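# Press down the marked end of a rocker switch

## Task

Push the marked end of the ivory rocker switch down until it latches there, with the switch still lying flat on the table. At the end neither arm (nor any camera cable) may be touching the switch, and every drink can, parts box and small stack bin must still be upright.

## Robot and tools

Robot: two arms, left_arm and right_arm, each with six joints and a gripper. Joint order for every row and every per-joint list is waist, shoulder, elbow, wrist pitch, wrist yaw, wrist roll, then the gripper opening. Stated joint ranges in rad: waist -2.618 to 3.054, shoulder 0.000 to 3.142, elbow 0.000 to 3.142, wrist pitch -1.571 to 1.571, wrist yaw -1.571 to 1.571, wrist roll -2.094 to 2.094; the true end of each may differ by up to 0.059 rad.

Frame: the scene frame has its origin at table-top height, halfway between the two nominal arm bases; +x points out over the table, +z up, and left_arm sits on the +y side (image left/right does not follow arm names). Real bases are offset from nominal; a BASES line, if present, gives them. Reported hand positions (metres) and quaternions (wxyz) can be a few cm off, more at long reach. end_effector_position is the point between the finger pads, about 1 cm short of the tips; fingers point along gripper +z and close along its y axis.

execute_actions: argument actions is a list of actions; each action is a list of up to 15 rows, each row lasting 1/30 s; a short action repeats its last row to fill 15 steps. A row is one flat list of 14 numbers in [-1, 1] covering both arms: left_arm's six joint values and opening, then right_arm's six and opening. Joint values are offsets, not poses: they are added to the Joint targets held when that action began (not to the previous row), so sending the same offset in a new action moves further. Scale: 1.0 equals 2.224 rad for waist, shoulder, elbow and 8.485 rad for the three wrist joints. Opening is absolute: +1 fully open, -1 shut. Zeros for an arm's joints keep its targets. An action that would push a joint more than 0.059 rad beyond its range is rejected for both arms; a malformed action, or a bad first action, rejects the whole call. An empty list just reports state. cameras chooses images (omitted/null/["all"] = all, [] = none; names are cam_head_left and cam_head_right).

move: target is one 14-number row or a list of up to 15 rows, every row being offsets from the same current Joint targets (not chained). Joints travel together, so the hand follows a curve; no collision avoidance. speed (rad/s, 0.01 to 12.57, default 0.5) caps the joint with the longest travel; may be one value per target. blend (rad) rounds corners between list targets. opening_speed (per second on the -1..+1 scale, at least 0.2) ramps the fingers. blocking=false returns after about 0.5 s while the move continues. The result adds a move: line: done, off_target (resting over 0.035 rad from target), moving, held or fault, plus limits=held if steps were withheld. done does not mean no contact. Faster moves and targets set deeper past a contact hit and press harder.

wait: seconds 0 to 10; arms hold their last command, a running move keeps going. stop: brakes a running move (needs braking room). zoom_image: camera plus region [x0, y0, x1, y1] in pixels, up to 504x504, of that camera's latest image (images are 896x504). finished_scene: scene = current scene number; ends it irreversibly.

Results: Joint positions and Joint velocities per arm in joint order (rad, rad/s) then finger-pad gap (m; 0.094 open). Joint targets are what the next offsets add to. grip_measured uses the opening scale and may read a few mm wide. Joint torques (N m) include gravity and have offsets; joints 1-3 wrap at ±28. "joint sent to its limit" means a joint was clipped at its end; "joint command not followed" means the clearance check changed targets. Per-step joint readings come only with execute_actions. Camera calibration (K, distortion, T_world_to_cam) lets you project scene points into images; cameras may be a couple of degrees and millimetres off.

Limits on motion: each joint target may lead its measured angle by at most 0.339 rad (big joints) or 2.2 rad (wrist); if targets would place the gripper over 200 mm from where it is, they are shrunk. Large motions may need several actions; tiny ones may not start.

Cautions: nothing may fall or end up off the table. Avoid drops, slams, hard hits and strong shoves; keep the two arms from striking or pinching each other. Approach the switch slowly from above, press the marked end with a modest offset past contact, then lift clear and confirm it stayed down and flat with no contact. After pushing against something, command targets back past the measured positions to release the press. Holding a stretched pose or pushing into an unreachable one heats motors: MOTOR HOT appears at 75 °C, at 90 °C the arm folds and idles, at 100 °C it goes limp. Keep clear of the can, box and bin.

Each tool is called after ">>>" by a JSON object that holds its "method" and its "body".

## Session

>>> {"method": "execute_actions", "body": {"actions": []}}

Scene clock: 0.00 s.
left_arm: end_effector_position=(+0.4252, +0.2846, +0.1121) grip_measured=+1.000 end_effector_quat_wxyz=(+0.604, -0.041, +0.796, +0.012) | right_arm: end_effector_position=(+0.4148, -0.2792, +0.1161) grip_measured=+1.000 end_effector_quat_wxyz=(+0.622, +0.064, +0.779, -0.053)
Joint positions: left_arm=[0.015 1.501 0.327 0.9 -0.072 -0.052 0.094] | right_arm=[-0.001 1.617 0.385 1.006 0.133 0.026 0.094]
Joint velocities: within noise
Joint torques (N m): no reading
Heat: left arm: 24 °C; right arm: 27 °C.
Joint targets: left_arm=[0.015 1.492 0.336 0.909 -0.072 -0.052] | right_arm=[-0.001 1.609 0.393 1.009 0.134 0.026]
Tool commands: left_gripper/opening=+1.0 right_gripper/opening=+1.0

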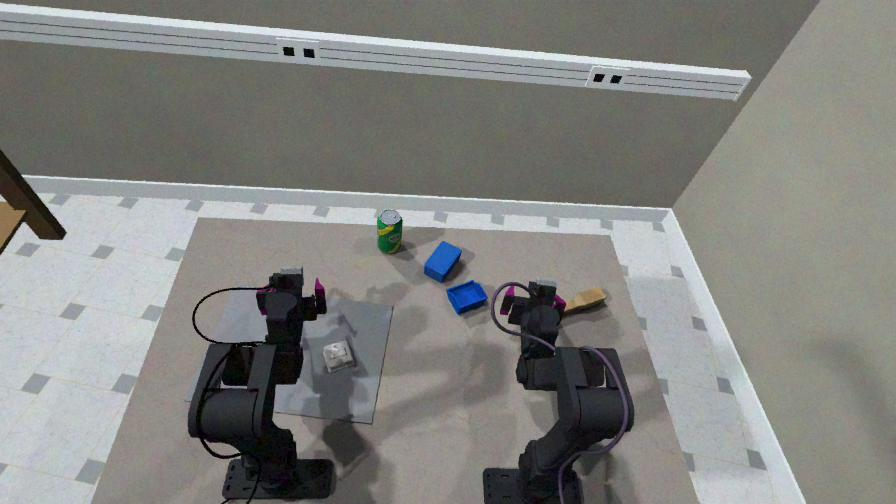

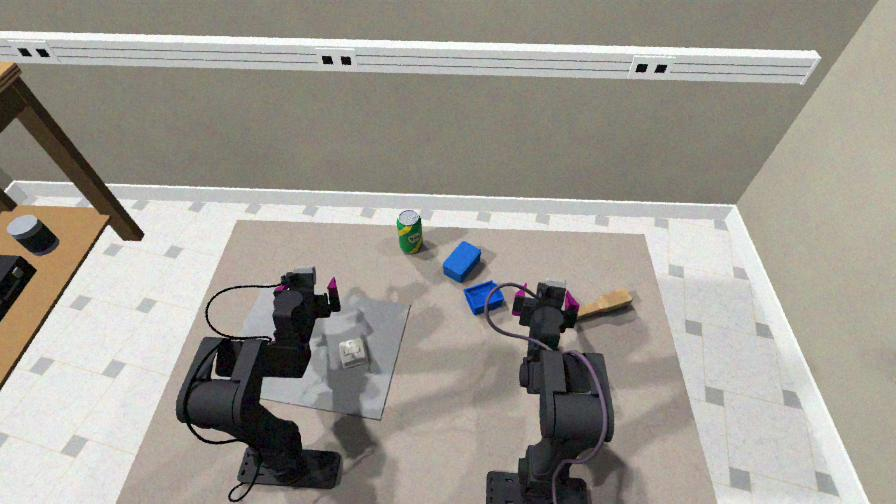

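>>> {"method": "zoom_image", "body": {"camera": "cam_head_left", "region": [300, 320, 380, 390]}}

>>> {"method": "zoom_image", "body": {"camera": "cam_head_right", "region": [310, 320, 390, 390]}}

Scaled by 6.300 from the camera's 896x504 image, which has a finer 1280x720 frame.

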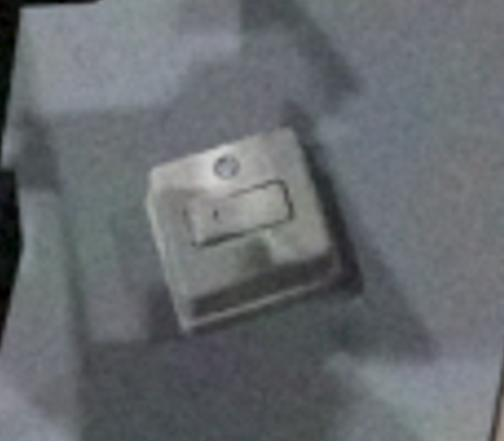

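Scaled by 6.300 from the camera's 896x504 image, which has a finer 1280x720 frame.

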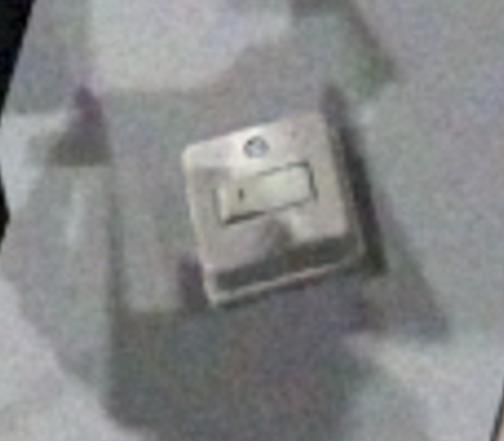

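>>> {"method": "move", "body": {"target": [[-0.0517, -0.1538, 0.1862, -0.1307, 0.0085, 0.0061, -1, 0, 0, 0, 0, 0, 0, 1], [-0.1419, 0.0427, 0.3397, -0.2339, 0.0085, 0.0061, -1, 0, 0, 0, 0, 0, 0, 1], [-0.1419, 0.0818, 0.2741, -0.2064, 0.0085, 0.0061, -1, 0, 0, 0, 0, 0, 0, 1], [-0.1419, 0.0427, 0.3397, -0.2339, 0.0085, 0.0061, -1, 0, 0, 0, 0, 0, 0, 1], [0.2406, -0.1763, 0.2761, -0.2191, 0.0085, 0.0061, -1, 0, 0, 0, 0, 0, 0, 1]], "speed": [1.6, 1.3, 0.25, 0.6, 1.2], "blend": [0.2, 0.03, 0, 0.1, 0]}}

>>> {"method": "zoom_image", "body": {"camera": "cam_head_left", "region": [300, 320, 380, 390]}}

>>> {"method": "zoom_image", "body": {"camera": "cam_head_right", "region": [310, 320, 390, 390]}}

Scene clock: 9.30 s.
left_arm: end_effector_position=(+0.2602, +0.4046, +0.1514) grip_measured=-0.995 end_effector_quat_wxyz=(+0.212, -0.259, +0.941, +0.057) | right_arm: end_effector_position=(+0.4145, -0.2793, +0.1151) grip_measured=+1.000 end_effector_quat_wxyz=(+0.620, +0.064, +0.780, -0.054)
Joint positions: left_arm=[0.544 1.115 0.955 -0.968 -0.003 -0.011 0] | right_arm=[-0.001 1.617 0.385 1.002 0.134 0.026 0.094]
Joint velocities: within noise
Joint torques (N m): left_arm=[0.4 -3.38 6.91 1.48 0.06 0.08] | right_arm=[-0.01 -5.31 5.96 2.15 0.02 -0.02]
Heat: left arm: 25 °C; right arm: 29 °C.
Joint targets: left_arm=[0.550 1.100 0.950 -0.950 0.000 -0.001] | right_arm=[-0.001 1.609 0.393 1.009 0.134 0.026]
move: done

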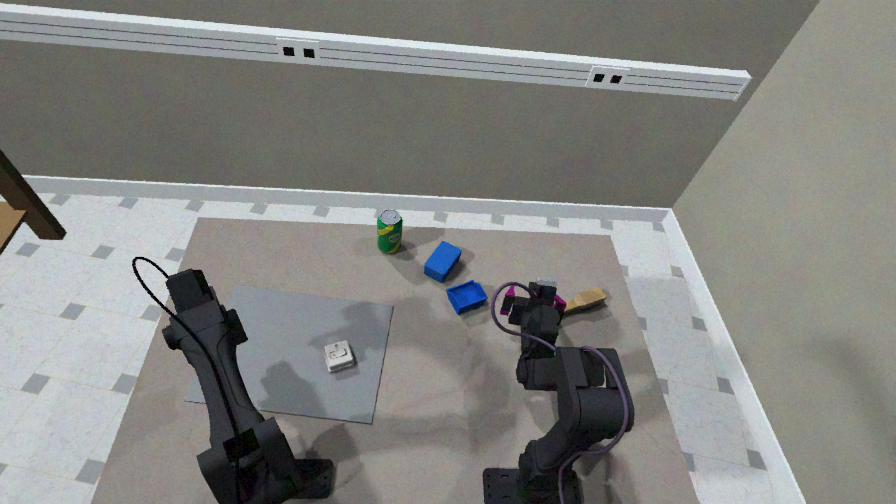

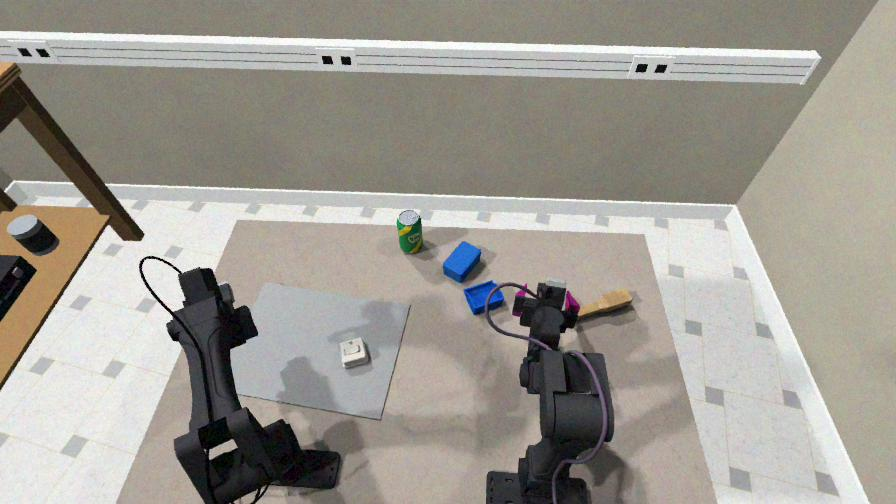

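Scaled by 6.300 from the camera's 896x504 image, which has a finer 1280x720 frame.

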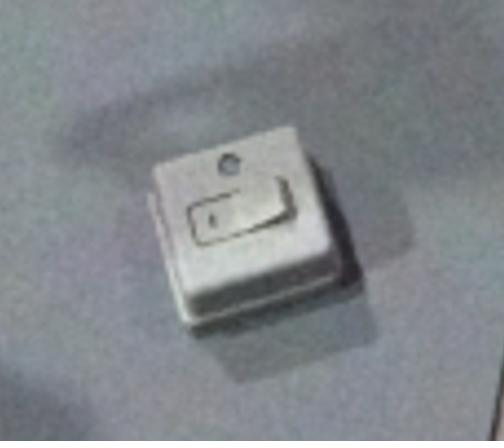

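Scaled by 6.300 from the camera's 896x504 image, which has a finer 1280x720 frame.

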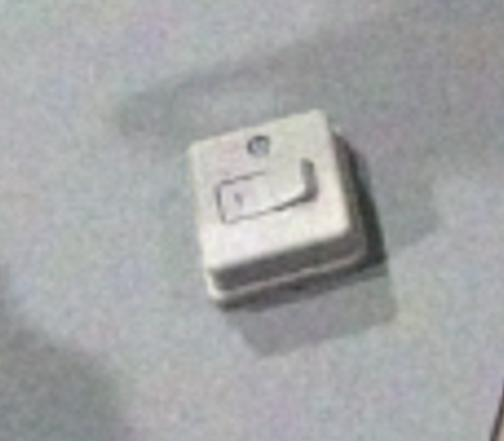

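>>> {"method": "finished_scene", "body": {"scene": 3}}

The scene is finished: the task was done.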